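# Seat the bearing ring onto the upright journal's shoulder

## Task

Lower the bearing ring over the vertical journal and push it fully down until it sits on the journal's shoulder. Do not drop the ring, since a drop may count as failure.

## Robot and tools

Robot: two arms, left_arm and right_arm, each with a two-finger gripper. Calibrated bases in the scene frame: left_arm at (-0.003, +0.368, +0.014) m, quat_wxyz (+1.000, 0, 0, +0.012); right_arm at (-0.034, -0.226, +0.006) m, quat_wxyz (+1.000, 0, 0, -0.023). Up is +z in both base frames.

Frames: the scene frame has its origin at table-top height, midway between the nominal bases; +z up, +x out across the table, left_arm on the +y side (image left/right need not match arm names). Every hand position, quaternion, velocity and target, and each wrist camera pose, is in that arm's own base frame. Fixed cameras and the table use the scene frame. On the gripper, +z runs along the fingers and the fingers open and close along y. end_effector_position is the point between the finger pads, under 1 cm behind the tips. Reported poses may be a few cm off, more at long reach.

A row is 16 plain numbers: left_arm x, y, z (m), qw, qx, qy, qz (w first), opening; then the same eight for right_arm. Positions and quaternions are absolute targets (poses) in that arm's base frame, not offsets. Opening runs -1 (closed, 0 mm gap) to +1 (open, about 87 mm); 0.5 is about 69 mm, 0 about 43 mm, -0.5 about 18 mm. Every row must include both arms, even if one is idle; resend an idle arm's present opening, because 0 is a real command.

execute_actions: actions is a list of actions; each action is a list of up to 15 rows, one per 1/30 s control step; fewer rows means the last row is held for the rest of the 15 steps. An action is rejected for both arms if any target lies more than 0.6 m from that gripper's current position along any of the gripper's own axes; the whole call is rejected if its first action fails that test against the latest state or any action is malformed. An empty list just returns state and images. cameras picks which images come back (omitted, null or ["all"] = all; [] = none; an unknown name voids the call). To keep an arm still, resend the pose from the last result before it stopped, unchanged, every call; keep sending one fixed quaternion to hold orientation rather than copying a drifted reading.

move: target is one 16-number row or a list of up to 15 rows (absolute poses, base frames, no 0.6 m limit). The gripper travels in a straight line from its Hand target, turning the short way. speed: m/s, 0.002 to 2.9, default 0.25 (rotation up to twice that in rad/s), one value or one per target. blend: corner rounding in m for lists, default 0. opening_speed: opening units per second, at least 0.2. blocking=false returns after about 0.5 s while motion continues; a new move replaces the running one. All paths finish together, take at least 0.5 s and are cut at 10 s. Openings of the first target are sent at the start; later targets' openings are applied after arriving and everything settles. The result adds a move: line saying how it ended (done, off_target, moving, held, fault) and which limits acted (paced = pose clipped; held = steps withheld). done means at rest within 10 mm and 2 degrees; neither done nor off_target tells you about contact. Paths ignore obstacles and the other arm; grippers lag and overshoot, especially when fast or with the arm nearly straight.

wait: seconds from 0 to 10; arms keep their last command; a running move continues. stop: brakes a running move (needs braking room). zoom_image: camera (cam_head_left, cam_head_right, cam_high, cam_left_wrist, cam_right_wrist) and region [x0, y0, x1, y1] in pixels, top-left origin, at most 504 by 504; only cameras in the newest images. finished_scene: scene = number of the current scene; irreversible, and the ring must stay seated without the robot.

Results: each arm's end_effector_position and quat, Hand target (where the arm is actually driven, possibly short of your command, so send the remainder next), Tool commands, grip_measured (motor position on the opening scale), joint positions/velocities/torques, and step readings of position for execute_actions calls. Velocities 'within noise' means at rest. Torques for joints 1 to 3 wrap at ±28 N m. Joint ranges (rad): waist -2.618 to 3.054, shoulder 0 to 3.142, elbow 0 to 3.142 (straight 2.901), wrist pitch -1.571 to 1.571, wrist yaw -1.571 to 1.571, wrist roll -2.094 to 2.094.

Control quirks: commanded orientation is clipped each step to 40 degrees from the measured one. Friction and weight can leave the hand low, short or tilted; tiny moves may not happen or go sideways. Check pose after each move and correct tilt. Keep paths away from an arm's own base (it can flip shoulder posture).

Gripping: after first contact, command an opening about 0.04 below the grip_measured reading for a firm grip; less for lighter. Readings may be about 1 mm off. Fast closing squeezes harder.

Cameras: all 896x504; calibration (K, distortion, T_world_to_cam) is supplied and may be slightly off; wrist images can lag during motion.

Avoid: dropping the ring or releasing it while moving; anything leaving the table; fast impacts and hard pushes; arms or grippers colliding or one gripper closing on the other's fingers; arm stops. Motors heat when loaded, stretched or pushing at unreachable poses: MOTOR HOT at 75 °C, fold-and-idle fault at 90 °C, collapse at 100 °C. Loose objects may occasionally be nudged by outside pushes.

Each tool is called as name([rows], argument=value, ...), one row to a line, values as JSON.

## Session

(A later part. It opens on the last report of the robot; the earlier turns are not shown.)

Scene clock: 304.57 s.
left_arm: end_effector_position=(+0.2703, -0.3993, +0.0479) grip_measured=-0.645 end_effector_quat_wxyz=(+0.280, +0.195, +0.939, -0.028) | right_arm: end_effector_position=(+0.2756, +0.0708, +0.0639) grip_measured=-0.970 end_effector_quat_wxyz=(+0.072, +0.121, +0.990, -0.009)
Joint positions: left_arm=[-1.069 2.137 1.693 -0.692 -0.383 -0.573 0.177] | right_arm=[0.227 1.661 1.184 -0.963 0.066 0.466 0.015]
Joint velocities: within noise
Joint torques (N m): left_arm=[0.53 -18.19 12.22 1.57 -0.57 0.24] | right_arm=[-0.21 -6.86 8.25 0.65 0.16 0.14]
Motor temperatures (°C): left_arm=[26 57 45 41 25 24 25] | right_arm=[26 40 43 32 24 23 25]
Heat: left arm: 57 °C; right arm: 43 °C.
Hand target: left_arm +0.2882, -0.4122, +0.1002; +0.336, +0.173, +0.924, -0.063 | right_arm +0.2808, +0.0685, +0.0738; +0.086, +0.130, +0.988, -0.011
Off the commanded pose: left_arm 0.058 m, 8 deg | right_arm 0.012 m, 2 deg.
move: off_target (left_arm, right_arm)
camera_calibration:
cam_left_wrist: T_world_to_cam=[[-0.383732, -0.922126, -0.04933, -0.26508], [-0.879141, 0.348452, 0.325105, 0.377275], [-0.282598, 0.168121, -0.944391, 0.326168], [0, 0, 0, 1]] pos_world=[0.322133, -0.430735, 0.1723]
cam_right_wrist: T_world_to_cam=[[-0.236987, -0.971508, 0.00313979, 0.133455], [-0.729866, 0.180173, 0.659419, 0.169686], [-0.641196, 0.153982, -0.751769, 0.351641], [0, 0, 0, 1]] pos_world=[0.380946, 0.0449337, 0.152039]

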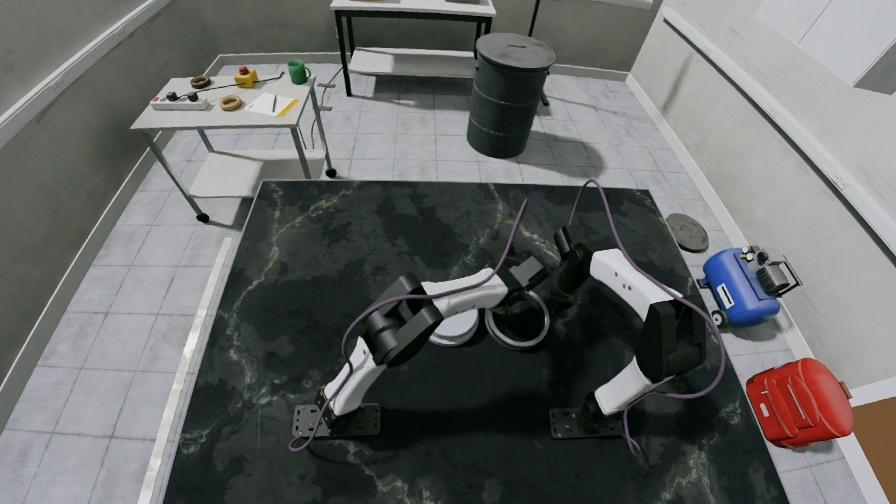

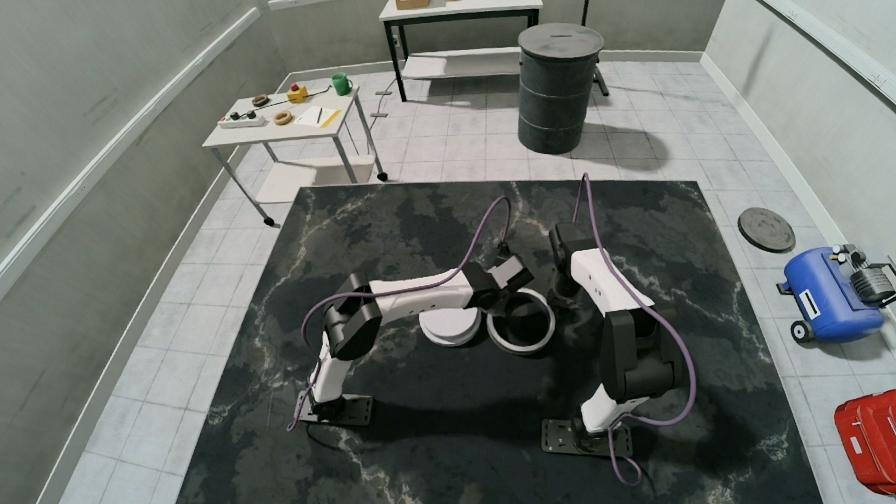

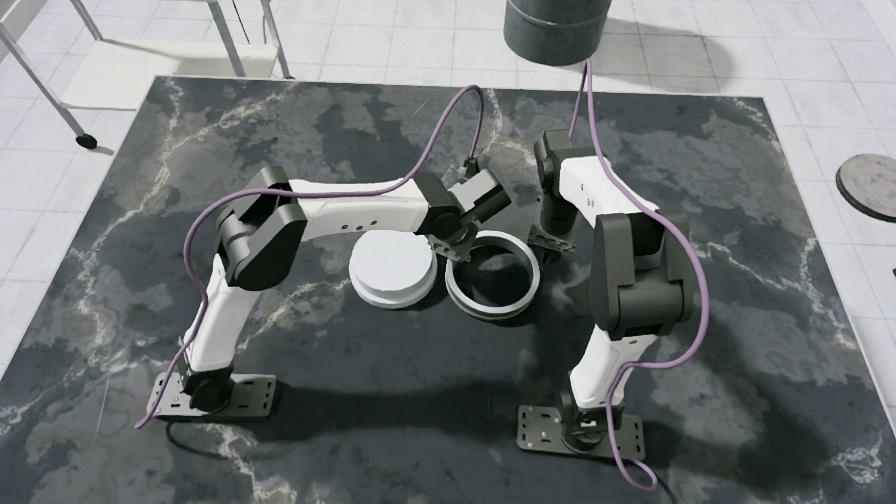

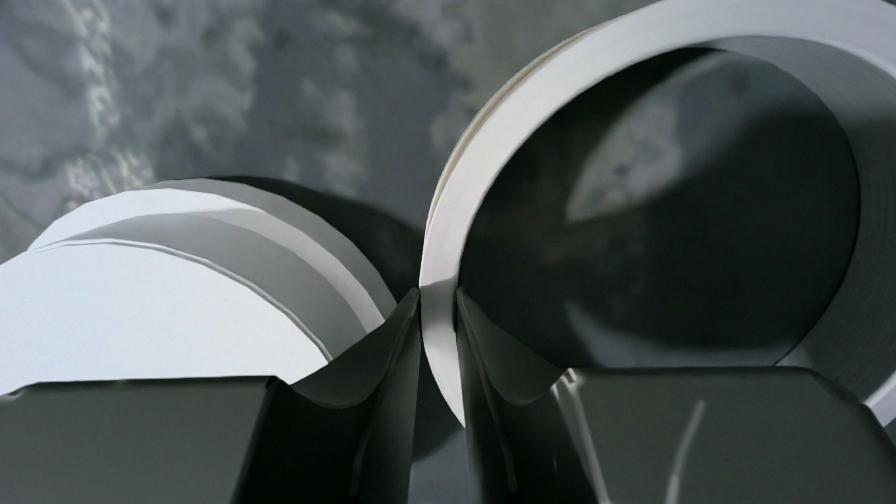

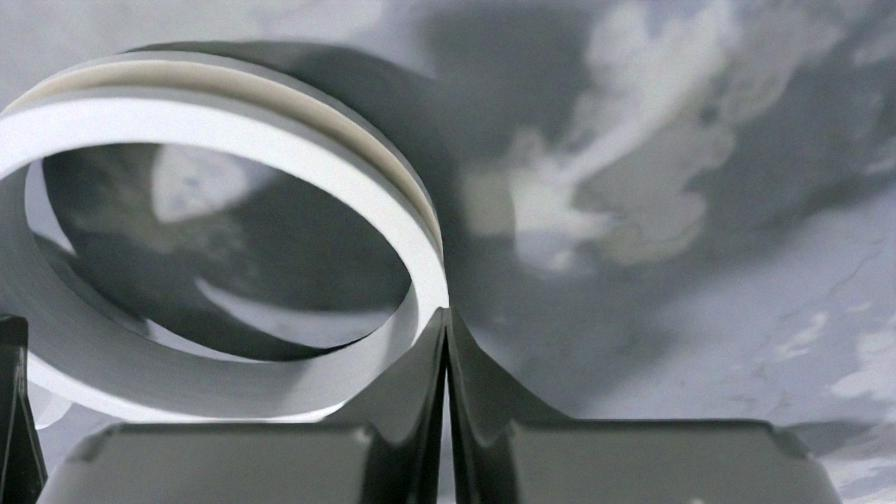

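move(target=[0.286, -0.413, 0.013, 0.3361,0.1745,0.9234,-0.0635, -1, 0.275, 0.055, 0.12, 0.0864,0.1300,0.9876,-0.0114, -0.3], speed=0.05, cameras=["cam_high","cam_right_wrist"])

Scene clock: 324.87 s.
left_arm: end_effector_position=(+0.2900, -0.4136, +0.0310) grip_measured=-0.641 end_effector_quat_wxyz=(+0.347, +0.179, +0.918, -0.062) | right_arm: end_effector_position=(+0.2705, +0.0576, +0.1071) grip_measured=-0.300 end_effector_quat_wxyz=(+0.069, +0.132, +0.989, -0.013)
Joint positions: left_arm=[-1.069 2.127 1.539 -0.391 -0.44 -0.548 0.179] | right_arm=[0.187 1.614 1.306 -1.14 0.067 0.449 0.35]
Joint velocities: within noise
Joint torques (N m): left_arm=[0.03 -9.81 4.63 1.92 -0.03 -0.09] | right_arm=[-0.29 -6.97 8.88 0.68 0.11 -0.09]
Motor temperatures (°C): left_arm=[26 64 49 41 25 23 25] | right_arm=[26 40 43 31 24 23 25]
Heat: left arm: 64 °C; right arm: 43 °C.
Hand target: left_arm +0.2857, -0.4123, +0.0133; +0.336, +0.174, +0.924, -0.063 | right_arm +0.2748, +0.0551, +0.1197; +0.086, +0.130, +0.988, -0.012
Off the commanded pose: left_arm 0.018 m, 2 deg | right_arm 0.014 m, 2 deg.
move: off_target (left_arm, right_arm)
camera_calibration:
cam_right_wrist: T_world_to_cam=[[-0.259052, -0.965822, 0.00890354, 0.124363], [-0.720676, 0.19942, 0.663971, 0.135775], [-0.643053, 0.165587, -0.747706, 0.382233], [0, 0, 0, 1]] pos_world=[0.375862, 0.0297441, 0.19454]
Images, in order (width x height): cam_high 896x504, cam_right_wrist 896x504.

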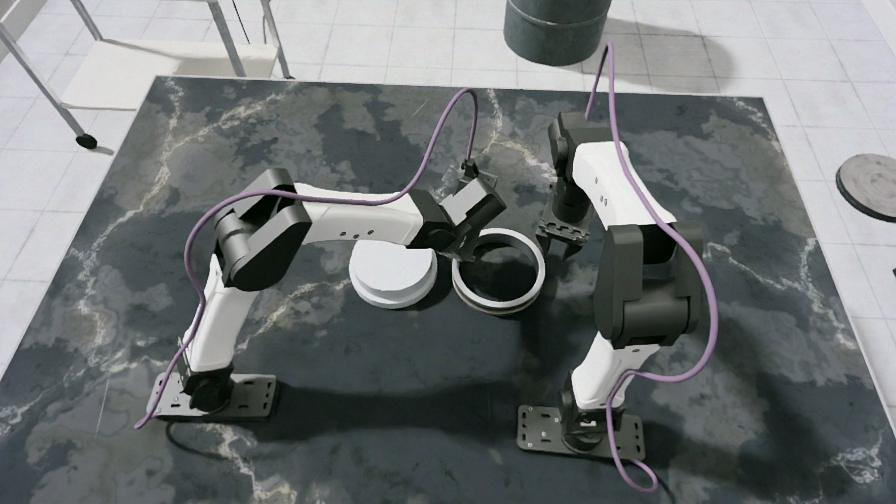

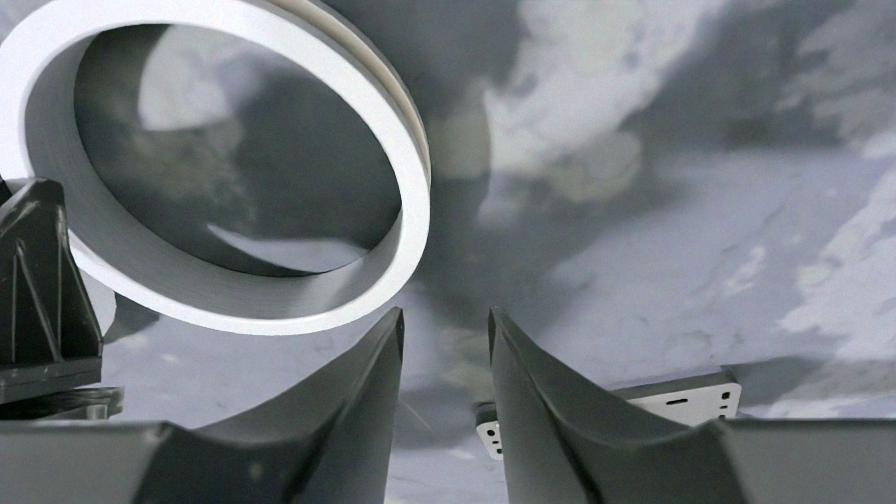

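move([
  [0.286, -0.413, 0.013, 0.3361,0.1745,0.9234,-0.0635, 0.0, 0.275, 0.055, 0.12, 0.0864,0.1300,0.9876,-0.0114, -0.3],
  [0.290, -0.413, 0.10, 0.3361,0.1745,0.9234,-0.0635, -0.3, 0.275, 0.055, 0.12, 0.0864,0.1300,0.9876,-0.0114, -0.3],
], speed=0.08, cameras=["cam_left_wrist","cam_right_wrist"])

zoom_image(camera="cam_right_wrist", region=[0, 100, 200, 440])

Scene clock: 332.53 s.
left_arm: end_effector_position=(+0.2852, -0.4087, +0.0746) grip_measured=-0.300 end_effector_quat_wxyz=(+0.320, +0.186, +0.928, -0.043) | right_arm: end_effector_position=(+0.2702, +0.0575, +0.1071) grip_measured=-0.300 end_effector_quat_wxyz=(+0.068, +0.132, +0.989, -0.013)
Joint positions: left_arm=[-1.066 2.111 1.725 -0.663 -0.423 -0.556 0.35] | right_arm=[0.187 1.614 1.306 -1.141 0.067 0.448 0.35]
Joint velocities: within noise
Joint torques (N m): left_arm=[0.53 -15.43 9.54 1.42 -0.16 0.11] | right_arm=[-0.28 -6.99 8.85 0.67 0.1 -0.08]
Motor temperatures (°C): left_arm=[26 63 48 41 25 23 25] | right_arm=[26 41 44 31 24 23 25]
Heat: left arm: 63 °C; right arm: 44 °C.
Hand target: left_arm +0.2898, -0.4125, +0.0997; +0.336, +0.174, +0.923, -0.063 | right_arm +0.2747, +0.0550, +0.1198; +0.086, +0.130, +0.988, -0.012
Off the commanded pose: left_arm 0.026 m, 3 deg | right_arm 0.014 m, 2 deg.
move: off_target (left_arm, right_arm); target 2's new opening was sent with left_arm's hand 0.026 m and 3 deg from that target
camera_calibration:
cam_left_wrist: T_world_to_cam=[[-0.37387, -0.926944, -0.0315471, -0.272843], [-0.903043, 0.356052, 0.240292, 0.401268], [-0.211505, 0.118327, -0.970188, 0.318524], [0, 0, 0, 1]] pos_world=[0.327724, -0.433472, 0.203999]
cam_right_wrist: T_world_to_cam=[[-0.258644, -0.965926, 0.0094944, 0.124046], [-0.720047, 0.199338, 0.664678, 0.135324], [-0.643923, 0.165078, -0.747069, 0.382247], [0, 0, 0, 1]] pos_world=[0.375661, 0.0297435, 0.19444]
Images, in order (width x height): cam_left_wrist 896x504, cam_right_wrist 896x504.

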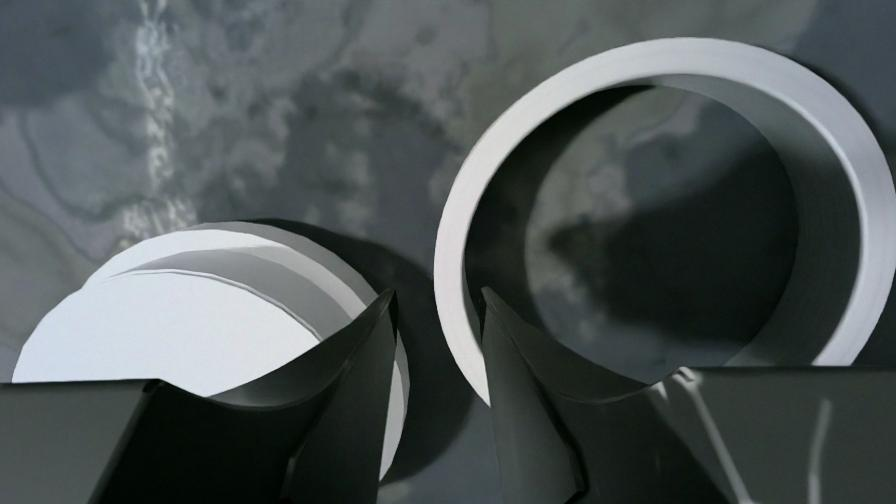

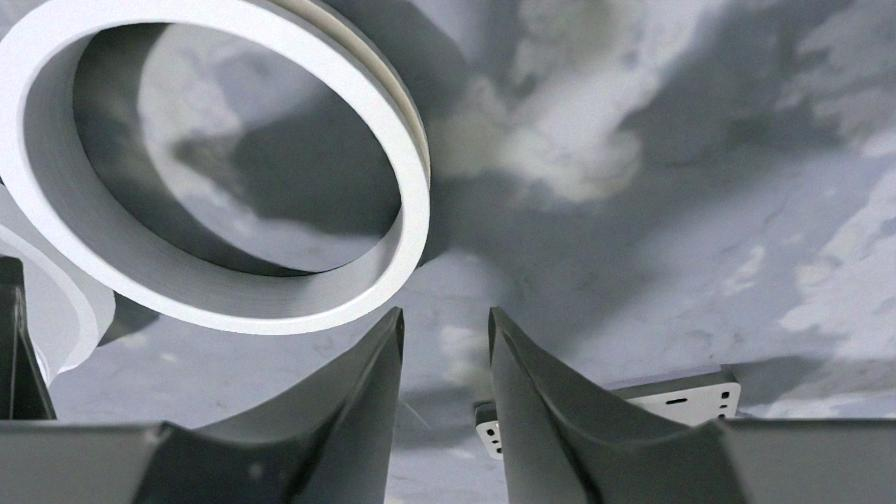

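Scaled by 1.482 from the camera's 896x504 image, which has a finer 1280x720 frame.

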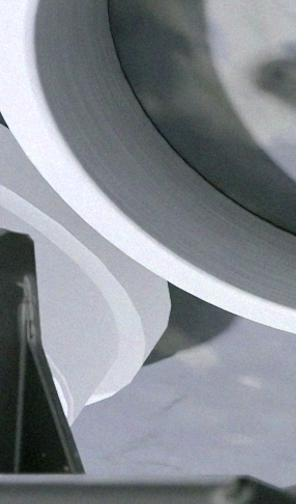

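move([
  [0.285, -0.38, 0.14, 0.3361,0.1745,0.9234,-0.0635, -0.3, 0.272, 0.02, 0.15, 0.0864,0.1300,0.9876,-0.0114, -0.3],
  [0.26, -0.28, 0.20, 0.3361,0.1745,0.9234,-0.0635, -0.3, 0.274, -0.02, 0.15, 0.0298,0.0572,0.8852,0.4608, -0.6],
], speed=0.2)

Scene clock: 357.03 s.
left_arm: end_effector_position=(+0.2625, -0.2860, +0.1956) grip_measured=-0.300 end_effector_quat_wxyz=(+0.335, +0.172, +0.924, -0.062) | right_arm: end_effector_position=(+0.2731, -0.0201, +0.1493) grip_measured=-0.600 end_effector_quat_wxyz=(+0.057, +0.073, +0.895, +0.436)
Joint positions: left_arm=[-0.941 1.597 1.517 -0.881 -0.355 -0.461 0.35] | right_arm=[-0.519 1.901 1.518 -1.561 -0.851 -0.528 0.2]
Joint velocities: within noise
Joint torques (N m): left_arm=[0.46 -9.69 6.37 1.56 -0.09 0.3] | right_arm=[0.03 -5.76 6.08 -0.23 -0.53 -0.16]
Motor temperatures (°C): left_arm=[26 67 49 40 24 23 24] | right_arm=[26 42 45 30 24 23 24]
Heat: left arm: 67 °C; right arm: 45 °C.
Hand target: left_arm +0.2600, -0.2801, +0.1999; +0.336, +0.174, +0.923, -0.063 | right_arm +0.2741, -0.0196, +0.1496; +0.056, +0.073, +0.891, +0.444
Off the commanded pose: left_arm 0.008 m, 0 deg | right_arm 0.001 m, 5 deg.
joint sent to its limit (right arm) — joint 4 (wrist pitch), lower limit. The joint targets are off in orientation, not in position.
move: off_target (right_arm); target 2's new opening was sent with right_arm's hand 0.001 m and 5 deg from that target
camera_calibration:
cam_left_wrist: T_world_to_cam=[[-0.360664, -0.932666, 0.00747626, -0.176453], [-0.912532, 0.354514, 0.203976, 0.317165], [-0.192892, 0.0667446, -0.978947, 0.398645], [0, 0, 0, 1]] pos_world=[0.302678, -0.303619, 0.326878]
cam_right_wrist: T_world_to_cam=[[-0.0761544, -0.612201, -0.787026, 0.125556], [-0.763139, -0.47222, 0.441167, 0.15652], [-0.641732, 0.634207, -0.431233, 0.39004], [0, 0, 0, 1]] pos_world=[0.37931, -0.0965886, 0.197962]

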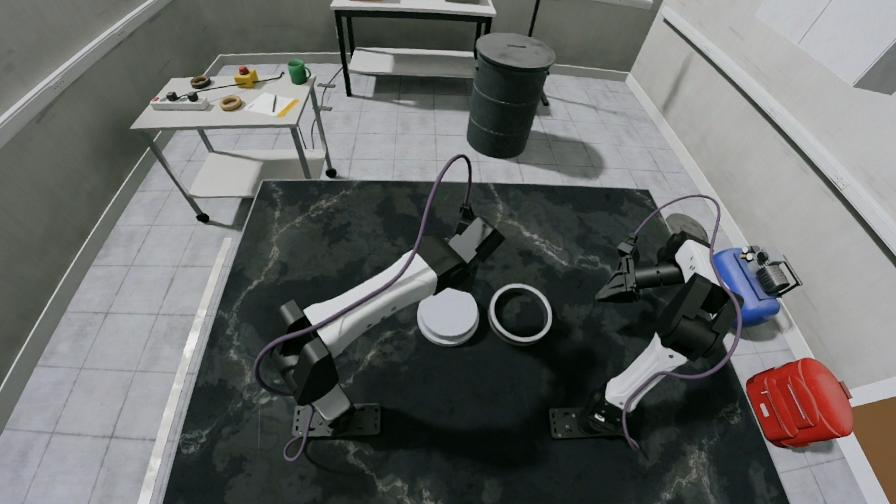

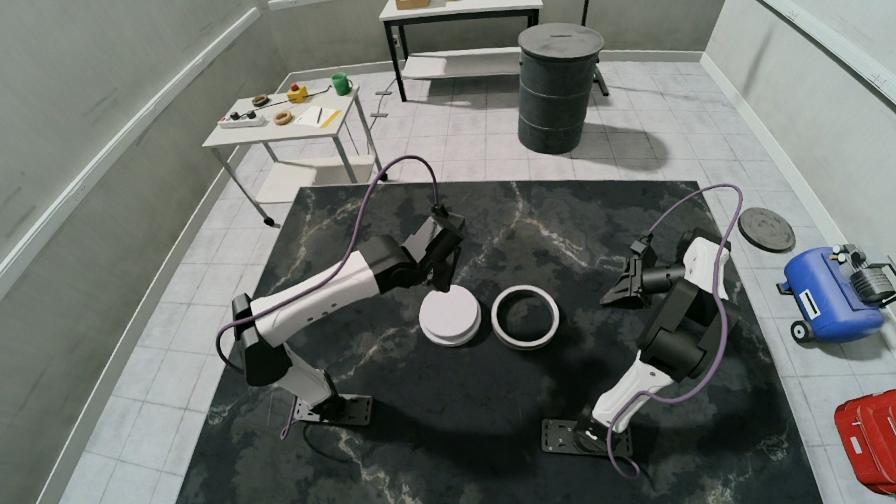

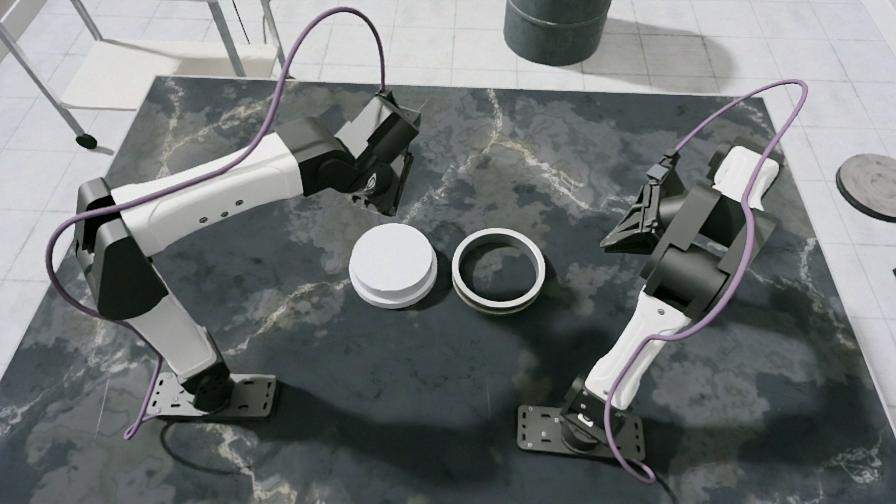

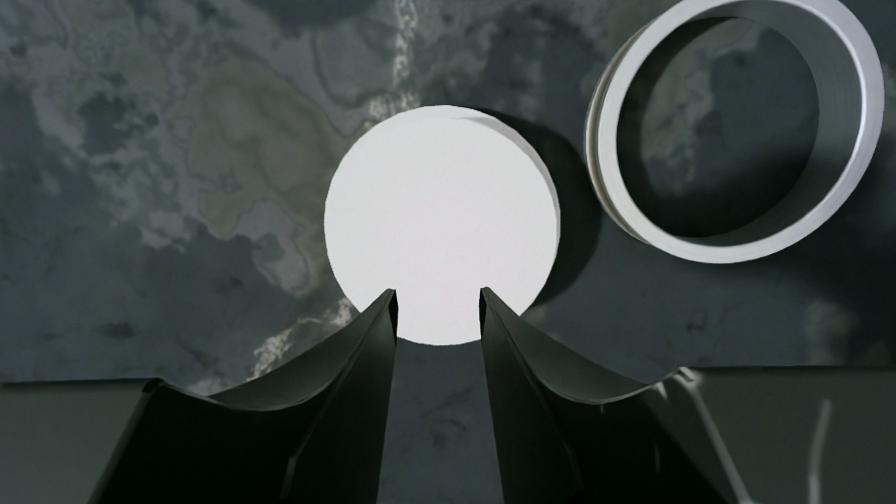

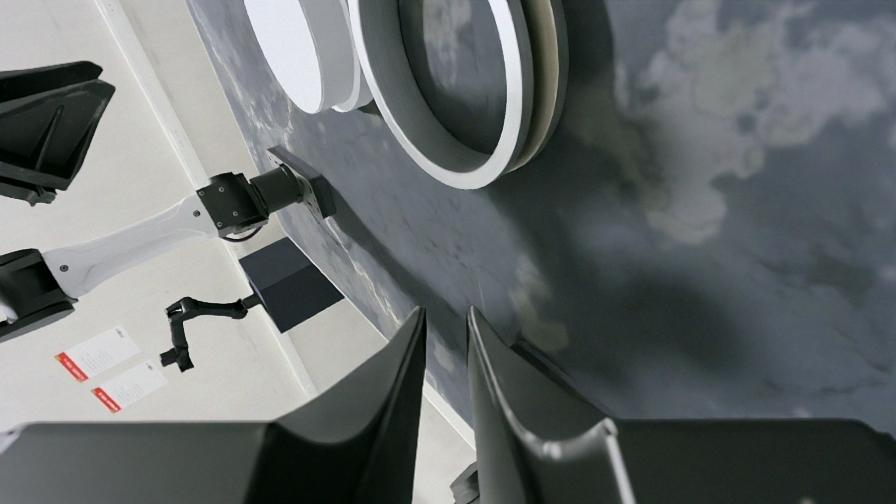

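zoom_image(camera="cam_high", region=[590, 130, 780, 270])

zoom_image(camera="cam_right_wrist", region=[340, 0, 600, 200])

zoom_image(camera="cam_head_left", region=[580, 220, 720, 320])

zoom_image(camera="cam_right_wrist", region=[0, 40, 130, 220])

Scaled by 2.653 from the camera's 896x504 image, which has a finer 1280x720 frame.

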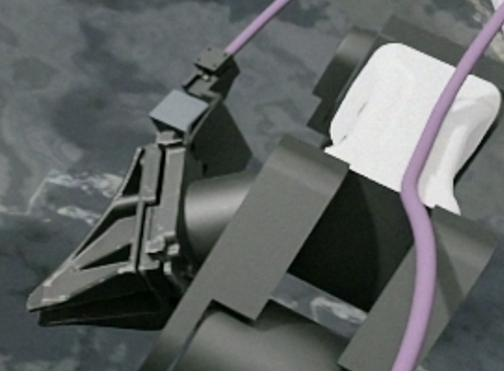

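Scaled by 1.938 from the camera's 896x504 image, which has a finer 1280x720 frame.

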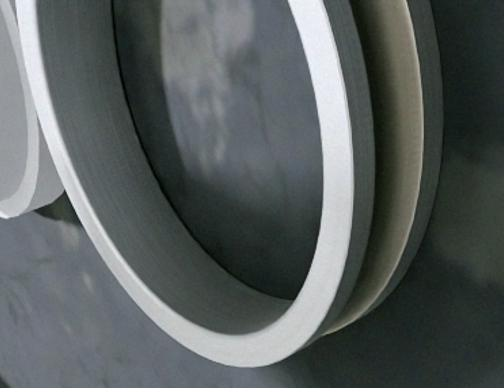

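Scaled by 3.600 from the camera's 896x504 image, which has a finer 1280x720 frame.

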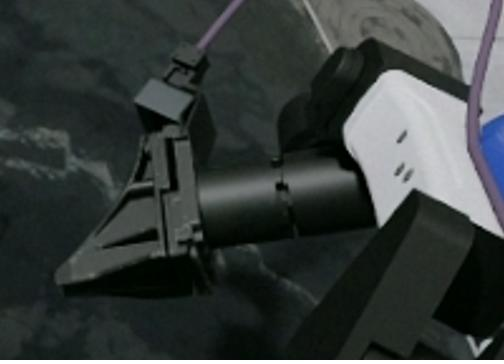

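Scaled by 2.800 from the camera's 896x504 image, which has a finer 1280x720 frame.

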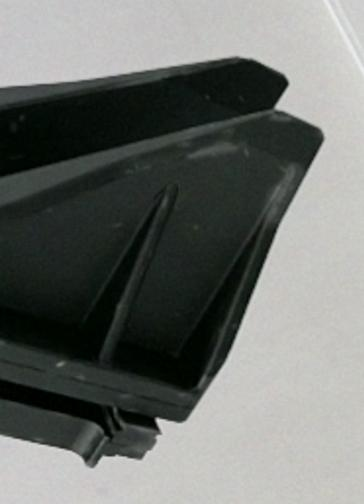

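move([
  [0.22, -0.22, 0.20, 0.3361,0.1745,0.9234,-0.0635, -0.3, 0.272, 0.02, 0.13, 0.0864,0.1300,0.9876,-0.0114, 0.1],
  [0.20, -0.20, 0.20, 0.3361,0.1745,0.9234,-0.0635, -0.3, 0.2735, 0.0695, 0.06, 0.0864,0.1300,0.9876,-0.0114, 0.1],
  [0.20, -0.20, 0.20, 0.3361,0.1745,0.9234,-0.0635, -0.3, 0.2735, 0.0695, 0.018, 0.0864,0.1300,0.9876,-0.0114, 0.1],
], speed=[0.2,0.12,0.06], cameras=["cam_high","cam_right_wrist","cam_left_wrist"])

Scene clock: 441.13 s.
left_arm: end_effector_position=(+0.2037, -0.2032, +0.2005) grip_measured=-0.300 end_effector_quat_wxyz=(+0.337, +0.173, +0.923, -0.065) | right_arm: end_effector_position=(+0.2746, +0.0712, +0.0246) grip_measured=+0.100 end_effector_quat_wxyz=(+0.088, +0.125, +0.988, -0.004)
Joint positions: left_arm=[-0.933 1.214 1.218 -0.955 -0.347 -0.449 0.35] | right_arm=[0.229 1.674 1.034 -0.767 0.068 0.474 0.55]
Joint velocities: within noise
Joint torques (N m): left_arm=[-0.53 -4.93 6.31 1.58 -0.18 0.12] | right_arm=[0.49 -4.64 4.83 1.07 0.16 0.15]
Motor temperatures (°C): left_arm=[26 56 44 39 24 23 24] | right_arm=[26 40 42 29 24 23 24]
Heat: left arm: 56 °C; right arm: 42 °C.
Hand target: left_arm +0.2001, -0.2000, +0.1999; +0.336, +0.174, +0.923, -0.063 | right_arm +0.2734, +0.0695, +0.0182; +0.086, +0.130, +0.988, -0.011
Off the commanded pose: left_arm 0.005 m, 0 deg | right_arm 0.007 m, 1 deg.
move: done
camera_calibration:
cam_left_wrist: T_world_to_cam=[[-0.365422, -0.930782, 0.010513, -0.119755], [-0.911421, 0.36007, 0.19915, 0.234993], [-0.189151, 0.063192, -0.979913, 0.385253], [0, 0, 0, 1]] pos_world=[0.243287, -0.220425, 0.331975]
cam_right_wrist: T_world_to_cam=[[-0.243202, -0.969898, -0.0122691, 0.135778], [-0.750005, 0.180012, 0.636466, 0.200881], [-0.615098, 0.163991, -0.771208, 0.313942], [0, 0, 0, 1]] pos_world=[0.376788, 0.0440461, 0.115927]
Images, in order (width x height): cam_high 896x504, cam_left_wrist 896x504, cam_right_wrist 896x504.

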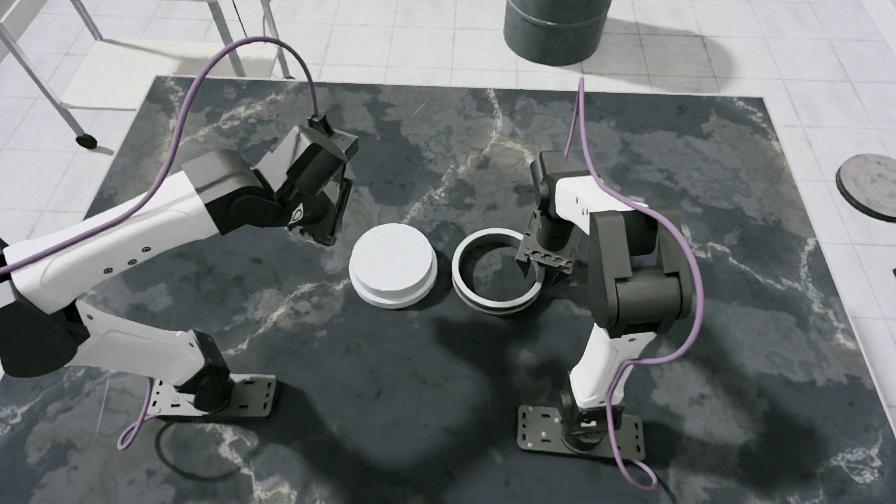

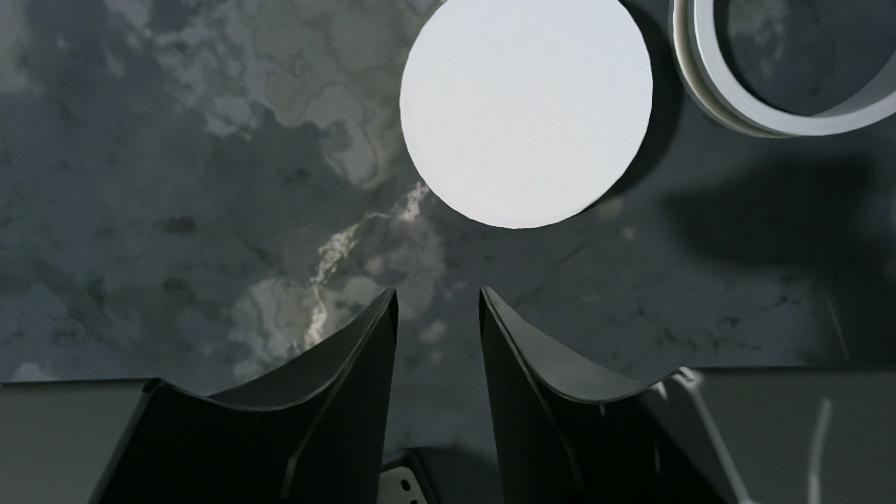

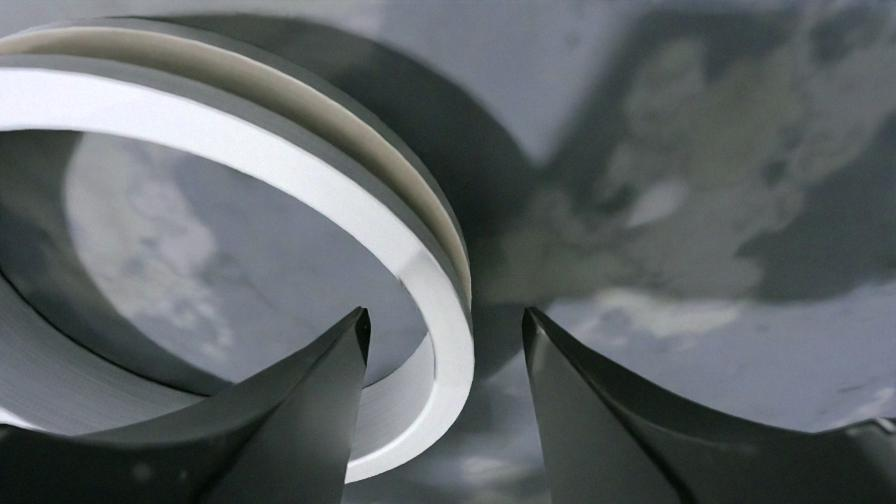

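move(target=[0.20, -0.20, 0.20, 0.3361,0.1745,0.9234,-0.0635, -0.3, 0.270, 0.012, 0.018, 0.0864,0.1300,0.9876,-0.0114, 0.0], speed=0.05, cameras=["cam_high","cam_right_wrist"])

Scene clock: 445.93 s.
left_arm: end_effector_position=(+0.2037, -0.2031, +0.2005) grip_measured=-0.300 end_effector_quat_wxyz=(+0.336, +0.173, +0.923, -0.065) | right_arm: end_effector_position=(+0.2717, +0.0212, +0.0176) grip_measured=+0.000 end_effector_quat_wxyz=(+0.078, +0.131, +0.988, +0.002)
Joint positions: left_arm=[-0.933 1.214 1.218 -0.955 -0.347 -0.449 0.35] | right_arm=[0.047 1.663 0.99 -0.744 0.023 0.309 0.5]
Joint velocities: within noise
Joint torques (N m): left_arm=[-0.53 -4.92 6.3 1.58 -0.18 0.13] | right_arm=[-1.02 -6.86 4.33 0.99 0.25 -0.1]
Motor temperatures (°C): left_arm=[26 55 43 39 24 23 24] | right_arm=[26 40 41 29 24 23 24]
Heat: left arm: 55 °C; right arm: 41 °C.
Hand target: left_arm +0.2001, -0.2000, +0.1999; +0.336, +0.174, +0.923, -0.063 | right_arm +0.2699, +0.0122, +0.0180; +0.086, +0.130, +0.988, -0.012
Off the commanded pose: left_arm 0.005 m, 0 deg | right_arm 0.009 m, 2 deg.
move: done
camera_calibration:
cam_right_wrist: T_world_to_cam=[[-0.254837, -0.966727, -0.0222858, 0.0897654], [-0.735942, 0.178947, 0.652968, 0.20807], [-0.627254, 0.182801, -0.757057, 0.317699], [0, 0, 0, 1]] pos_world=[0.375281, -0.00853067, 0.106654]
Images, in order (width x height): cam_high 896x504, cam_right_wrist 896x504.

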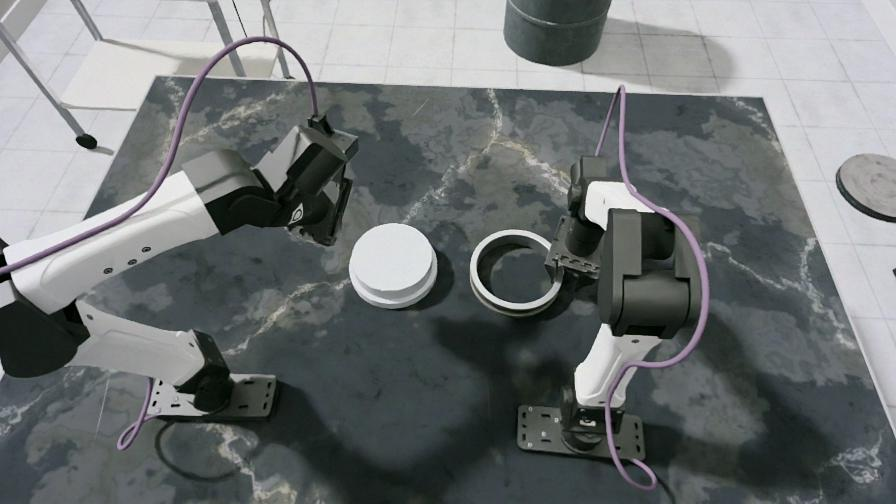

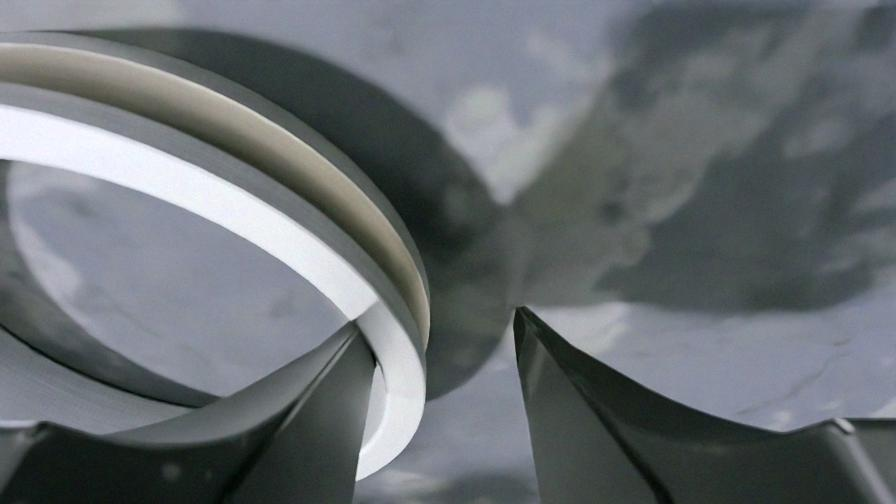

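move([
  [0.20, -0.20, 0.20, 0.3361,0.1745,0.9234,-0.0635, -0.3, 0.270, 0.032, 0.06, 0.0864,0.1300,0.9876,-0.0114, 0.0],
  [0.20, -0.20, 0.20, 0.3361,0.1745,0.9234,-0.0635, -0.3, 0.270, 0.0, 0.13, 0.0864,0.1300,0.9876,-0.0114, -0.4],
  [0.20, -0.20, 0.20, 0.3361,0.1745,0.9234,-0.0635, -0.3, 0.225, -0.02, 0.12, 0.1093,0.2100,0.8618,0.4486, -0.4],
  [0.20, -0.20, 0.20, 0.3361,0.1745,0.9234,-0.0635, -0.3, 0.225, -0.02, 0.07, 0.1093,0.2100,0.8618,0.4486, -0.4],
], speed=[0.06,0.15,0.2,0.1])

Scene clock: 461.17 s.
left_arm: end_effector_position=(+0.2037, -0.2031, +0.2005) grip_measured=-0.300 end_effector_quat_wxyz=(+0.336, +0.173, +0.923, -0.065) | right_arm: end_effector_position=(+0.2244, -0.0204, +0.0738) grip_measured=-0.400 end_effector_quat_wxyz=(+0.104, +0.212, +0.865, +0.443)
Joint positions: left_arm=[-0.933 1.214 1.218 -0.955 -0.347 -0.449 0.35] | right_arm=[-0.702 1.732 0.963 -1.109 -0.91 -0.372 0.3]
Joint velocities: within noise
Joint torques (N m): left_arm=[-0.53 -4.92 6.27 1.59 -0.18 0.13] | right_arm=[-0.12 -4.33 3.82 0.25 -0.56 -0.16]
Motor temperatures (°C): left_arm=[25 50 42 40 24 23 24] | right_arm=[26 40 41 28 24 23 24]
Heat: left arm: 50 °C; right arm: 41 °C.
Hand target: left_arm +0.2001, -0.2001, +0.1999; +0.336, +0.174, +0.923, -0.063 | right_arm +0.2249, -0.0199, +0.0701; +0.109, +0.210, +0.862, +0.449
Off the commanded pose: left_arm 0.005 m, 0 deg | right_arm 0.004 m, 1 deg.
move: done; target 2's new opening was sent with right_arm's hand 0.011 m and 1 deg from that target
camera_calibration:
cam_left_wrist: T_world_to_cam=[[-0.365399, -0.930793, 0.0103366, -0.119611], [-0.911367, 0.359989, 0.199544, 0.234794], [-0.189455, 0.0634927, -0.979834, 0.385361], [0, 0, 0, 1]] pos_world=[0.243286, -0.220324, 0.331975]
cam_right_wrist: T_world_to_cam=[[-0.27181, -0.519757, -0.809921, 0.109785], [-0.856199, -0.25363, 0.450105, 0.177149], [-0.439366, 0.815797, -0.376076, 0.280729], [0, 0, 0, 1]] pos_world=[0.304858, -0.127025, 0.114757]

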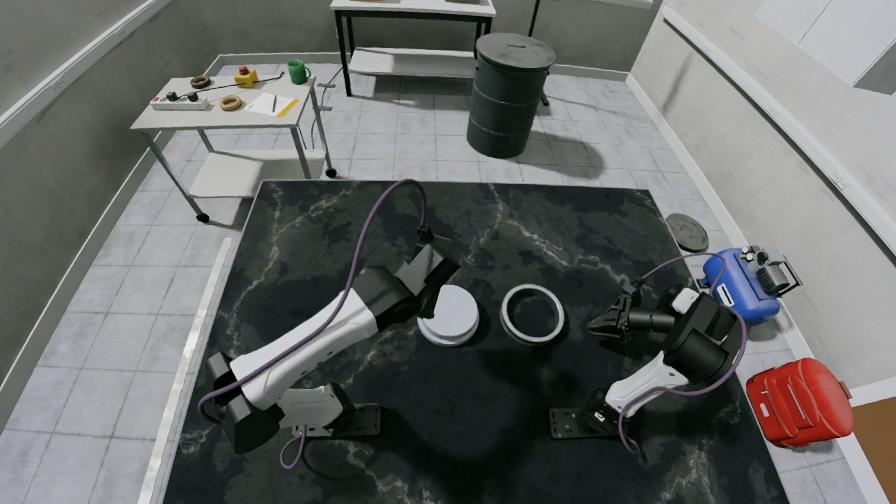

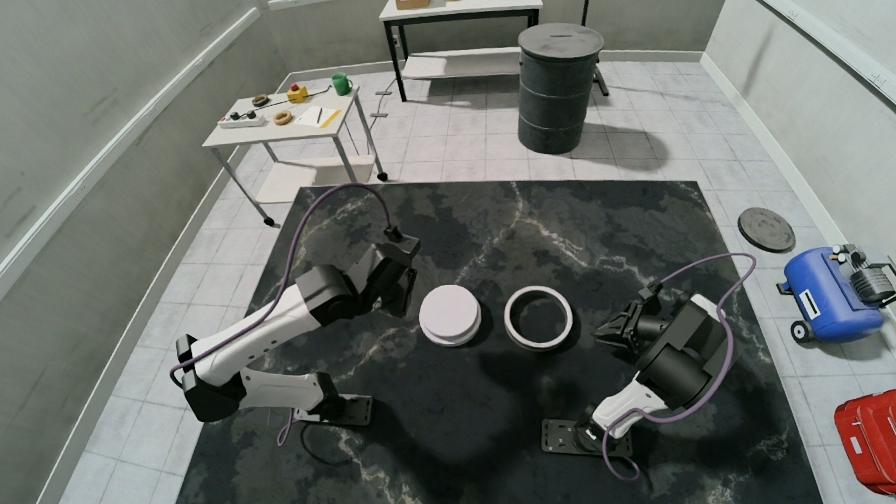

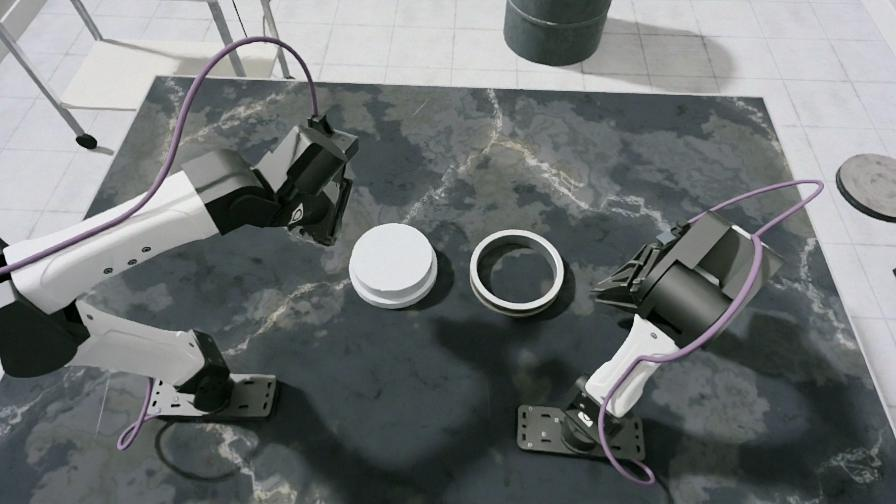

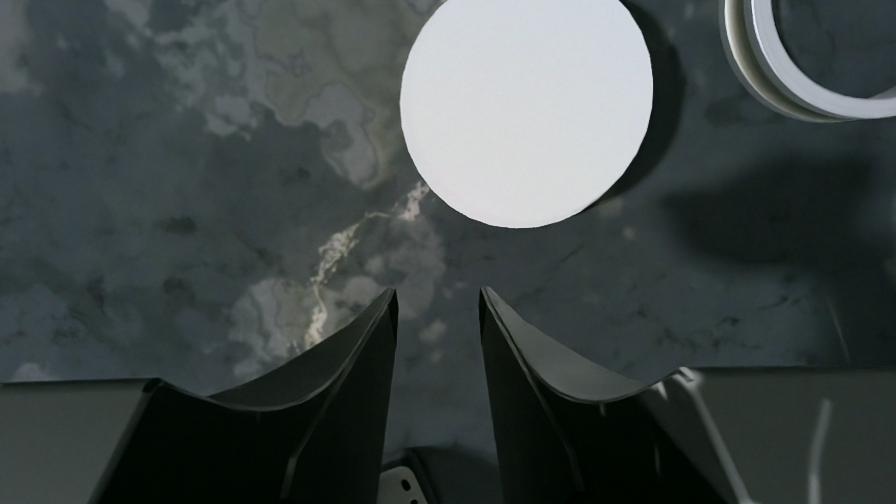

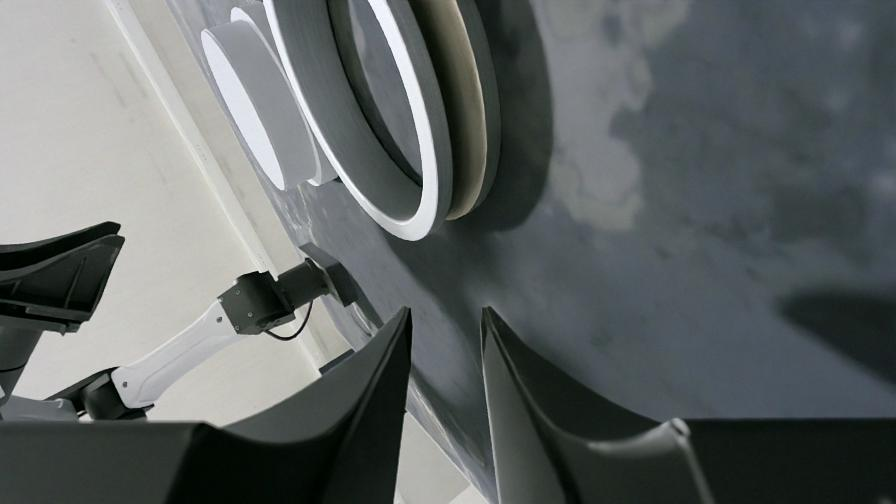

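zoom_image(camera="cam_right_wrist", region=[250, 0, 560, 260])

zoom_image(camera="cam_head_right", region=[500, 260, 740, 400])

zoom_image(camera="cam_right_wrist", region=[300, 280, 720, 504])

Scaled by 1.626 from the camera's 896x504 image, which has a finer 1280x720 frame.

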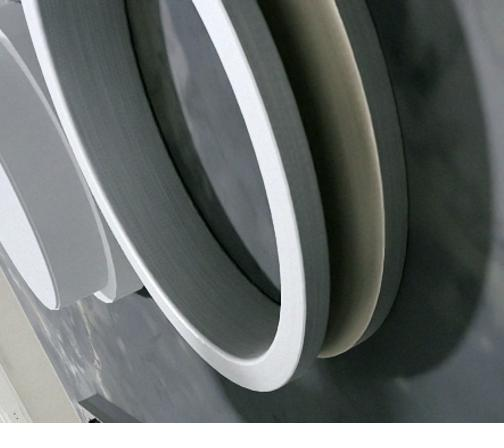

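Scaled by 2.100 from the camera's 896x504 image, which has a finer 1280x720 frame.

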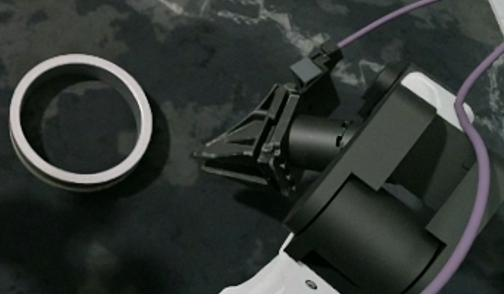

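Scaled by 1.200 from the camera's 896x504 image, which has a finer 1280x720 frame.

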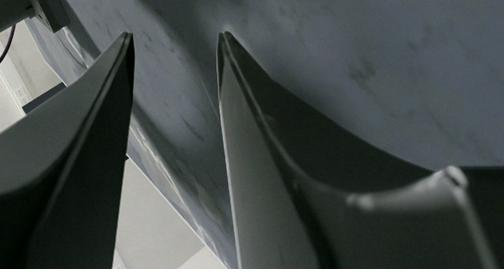

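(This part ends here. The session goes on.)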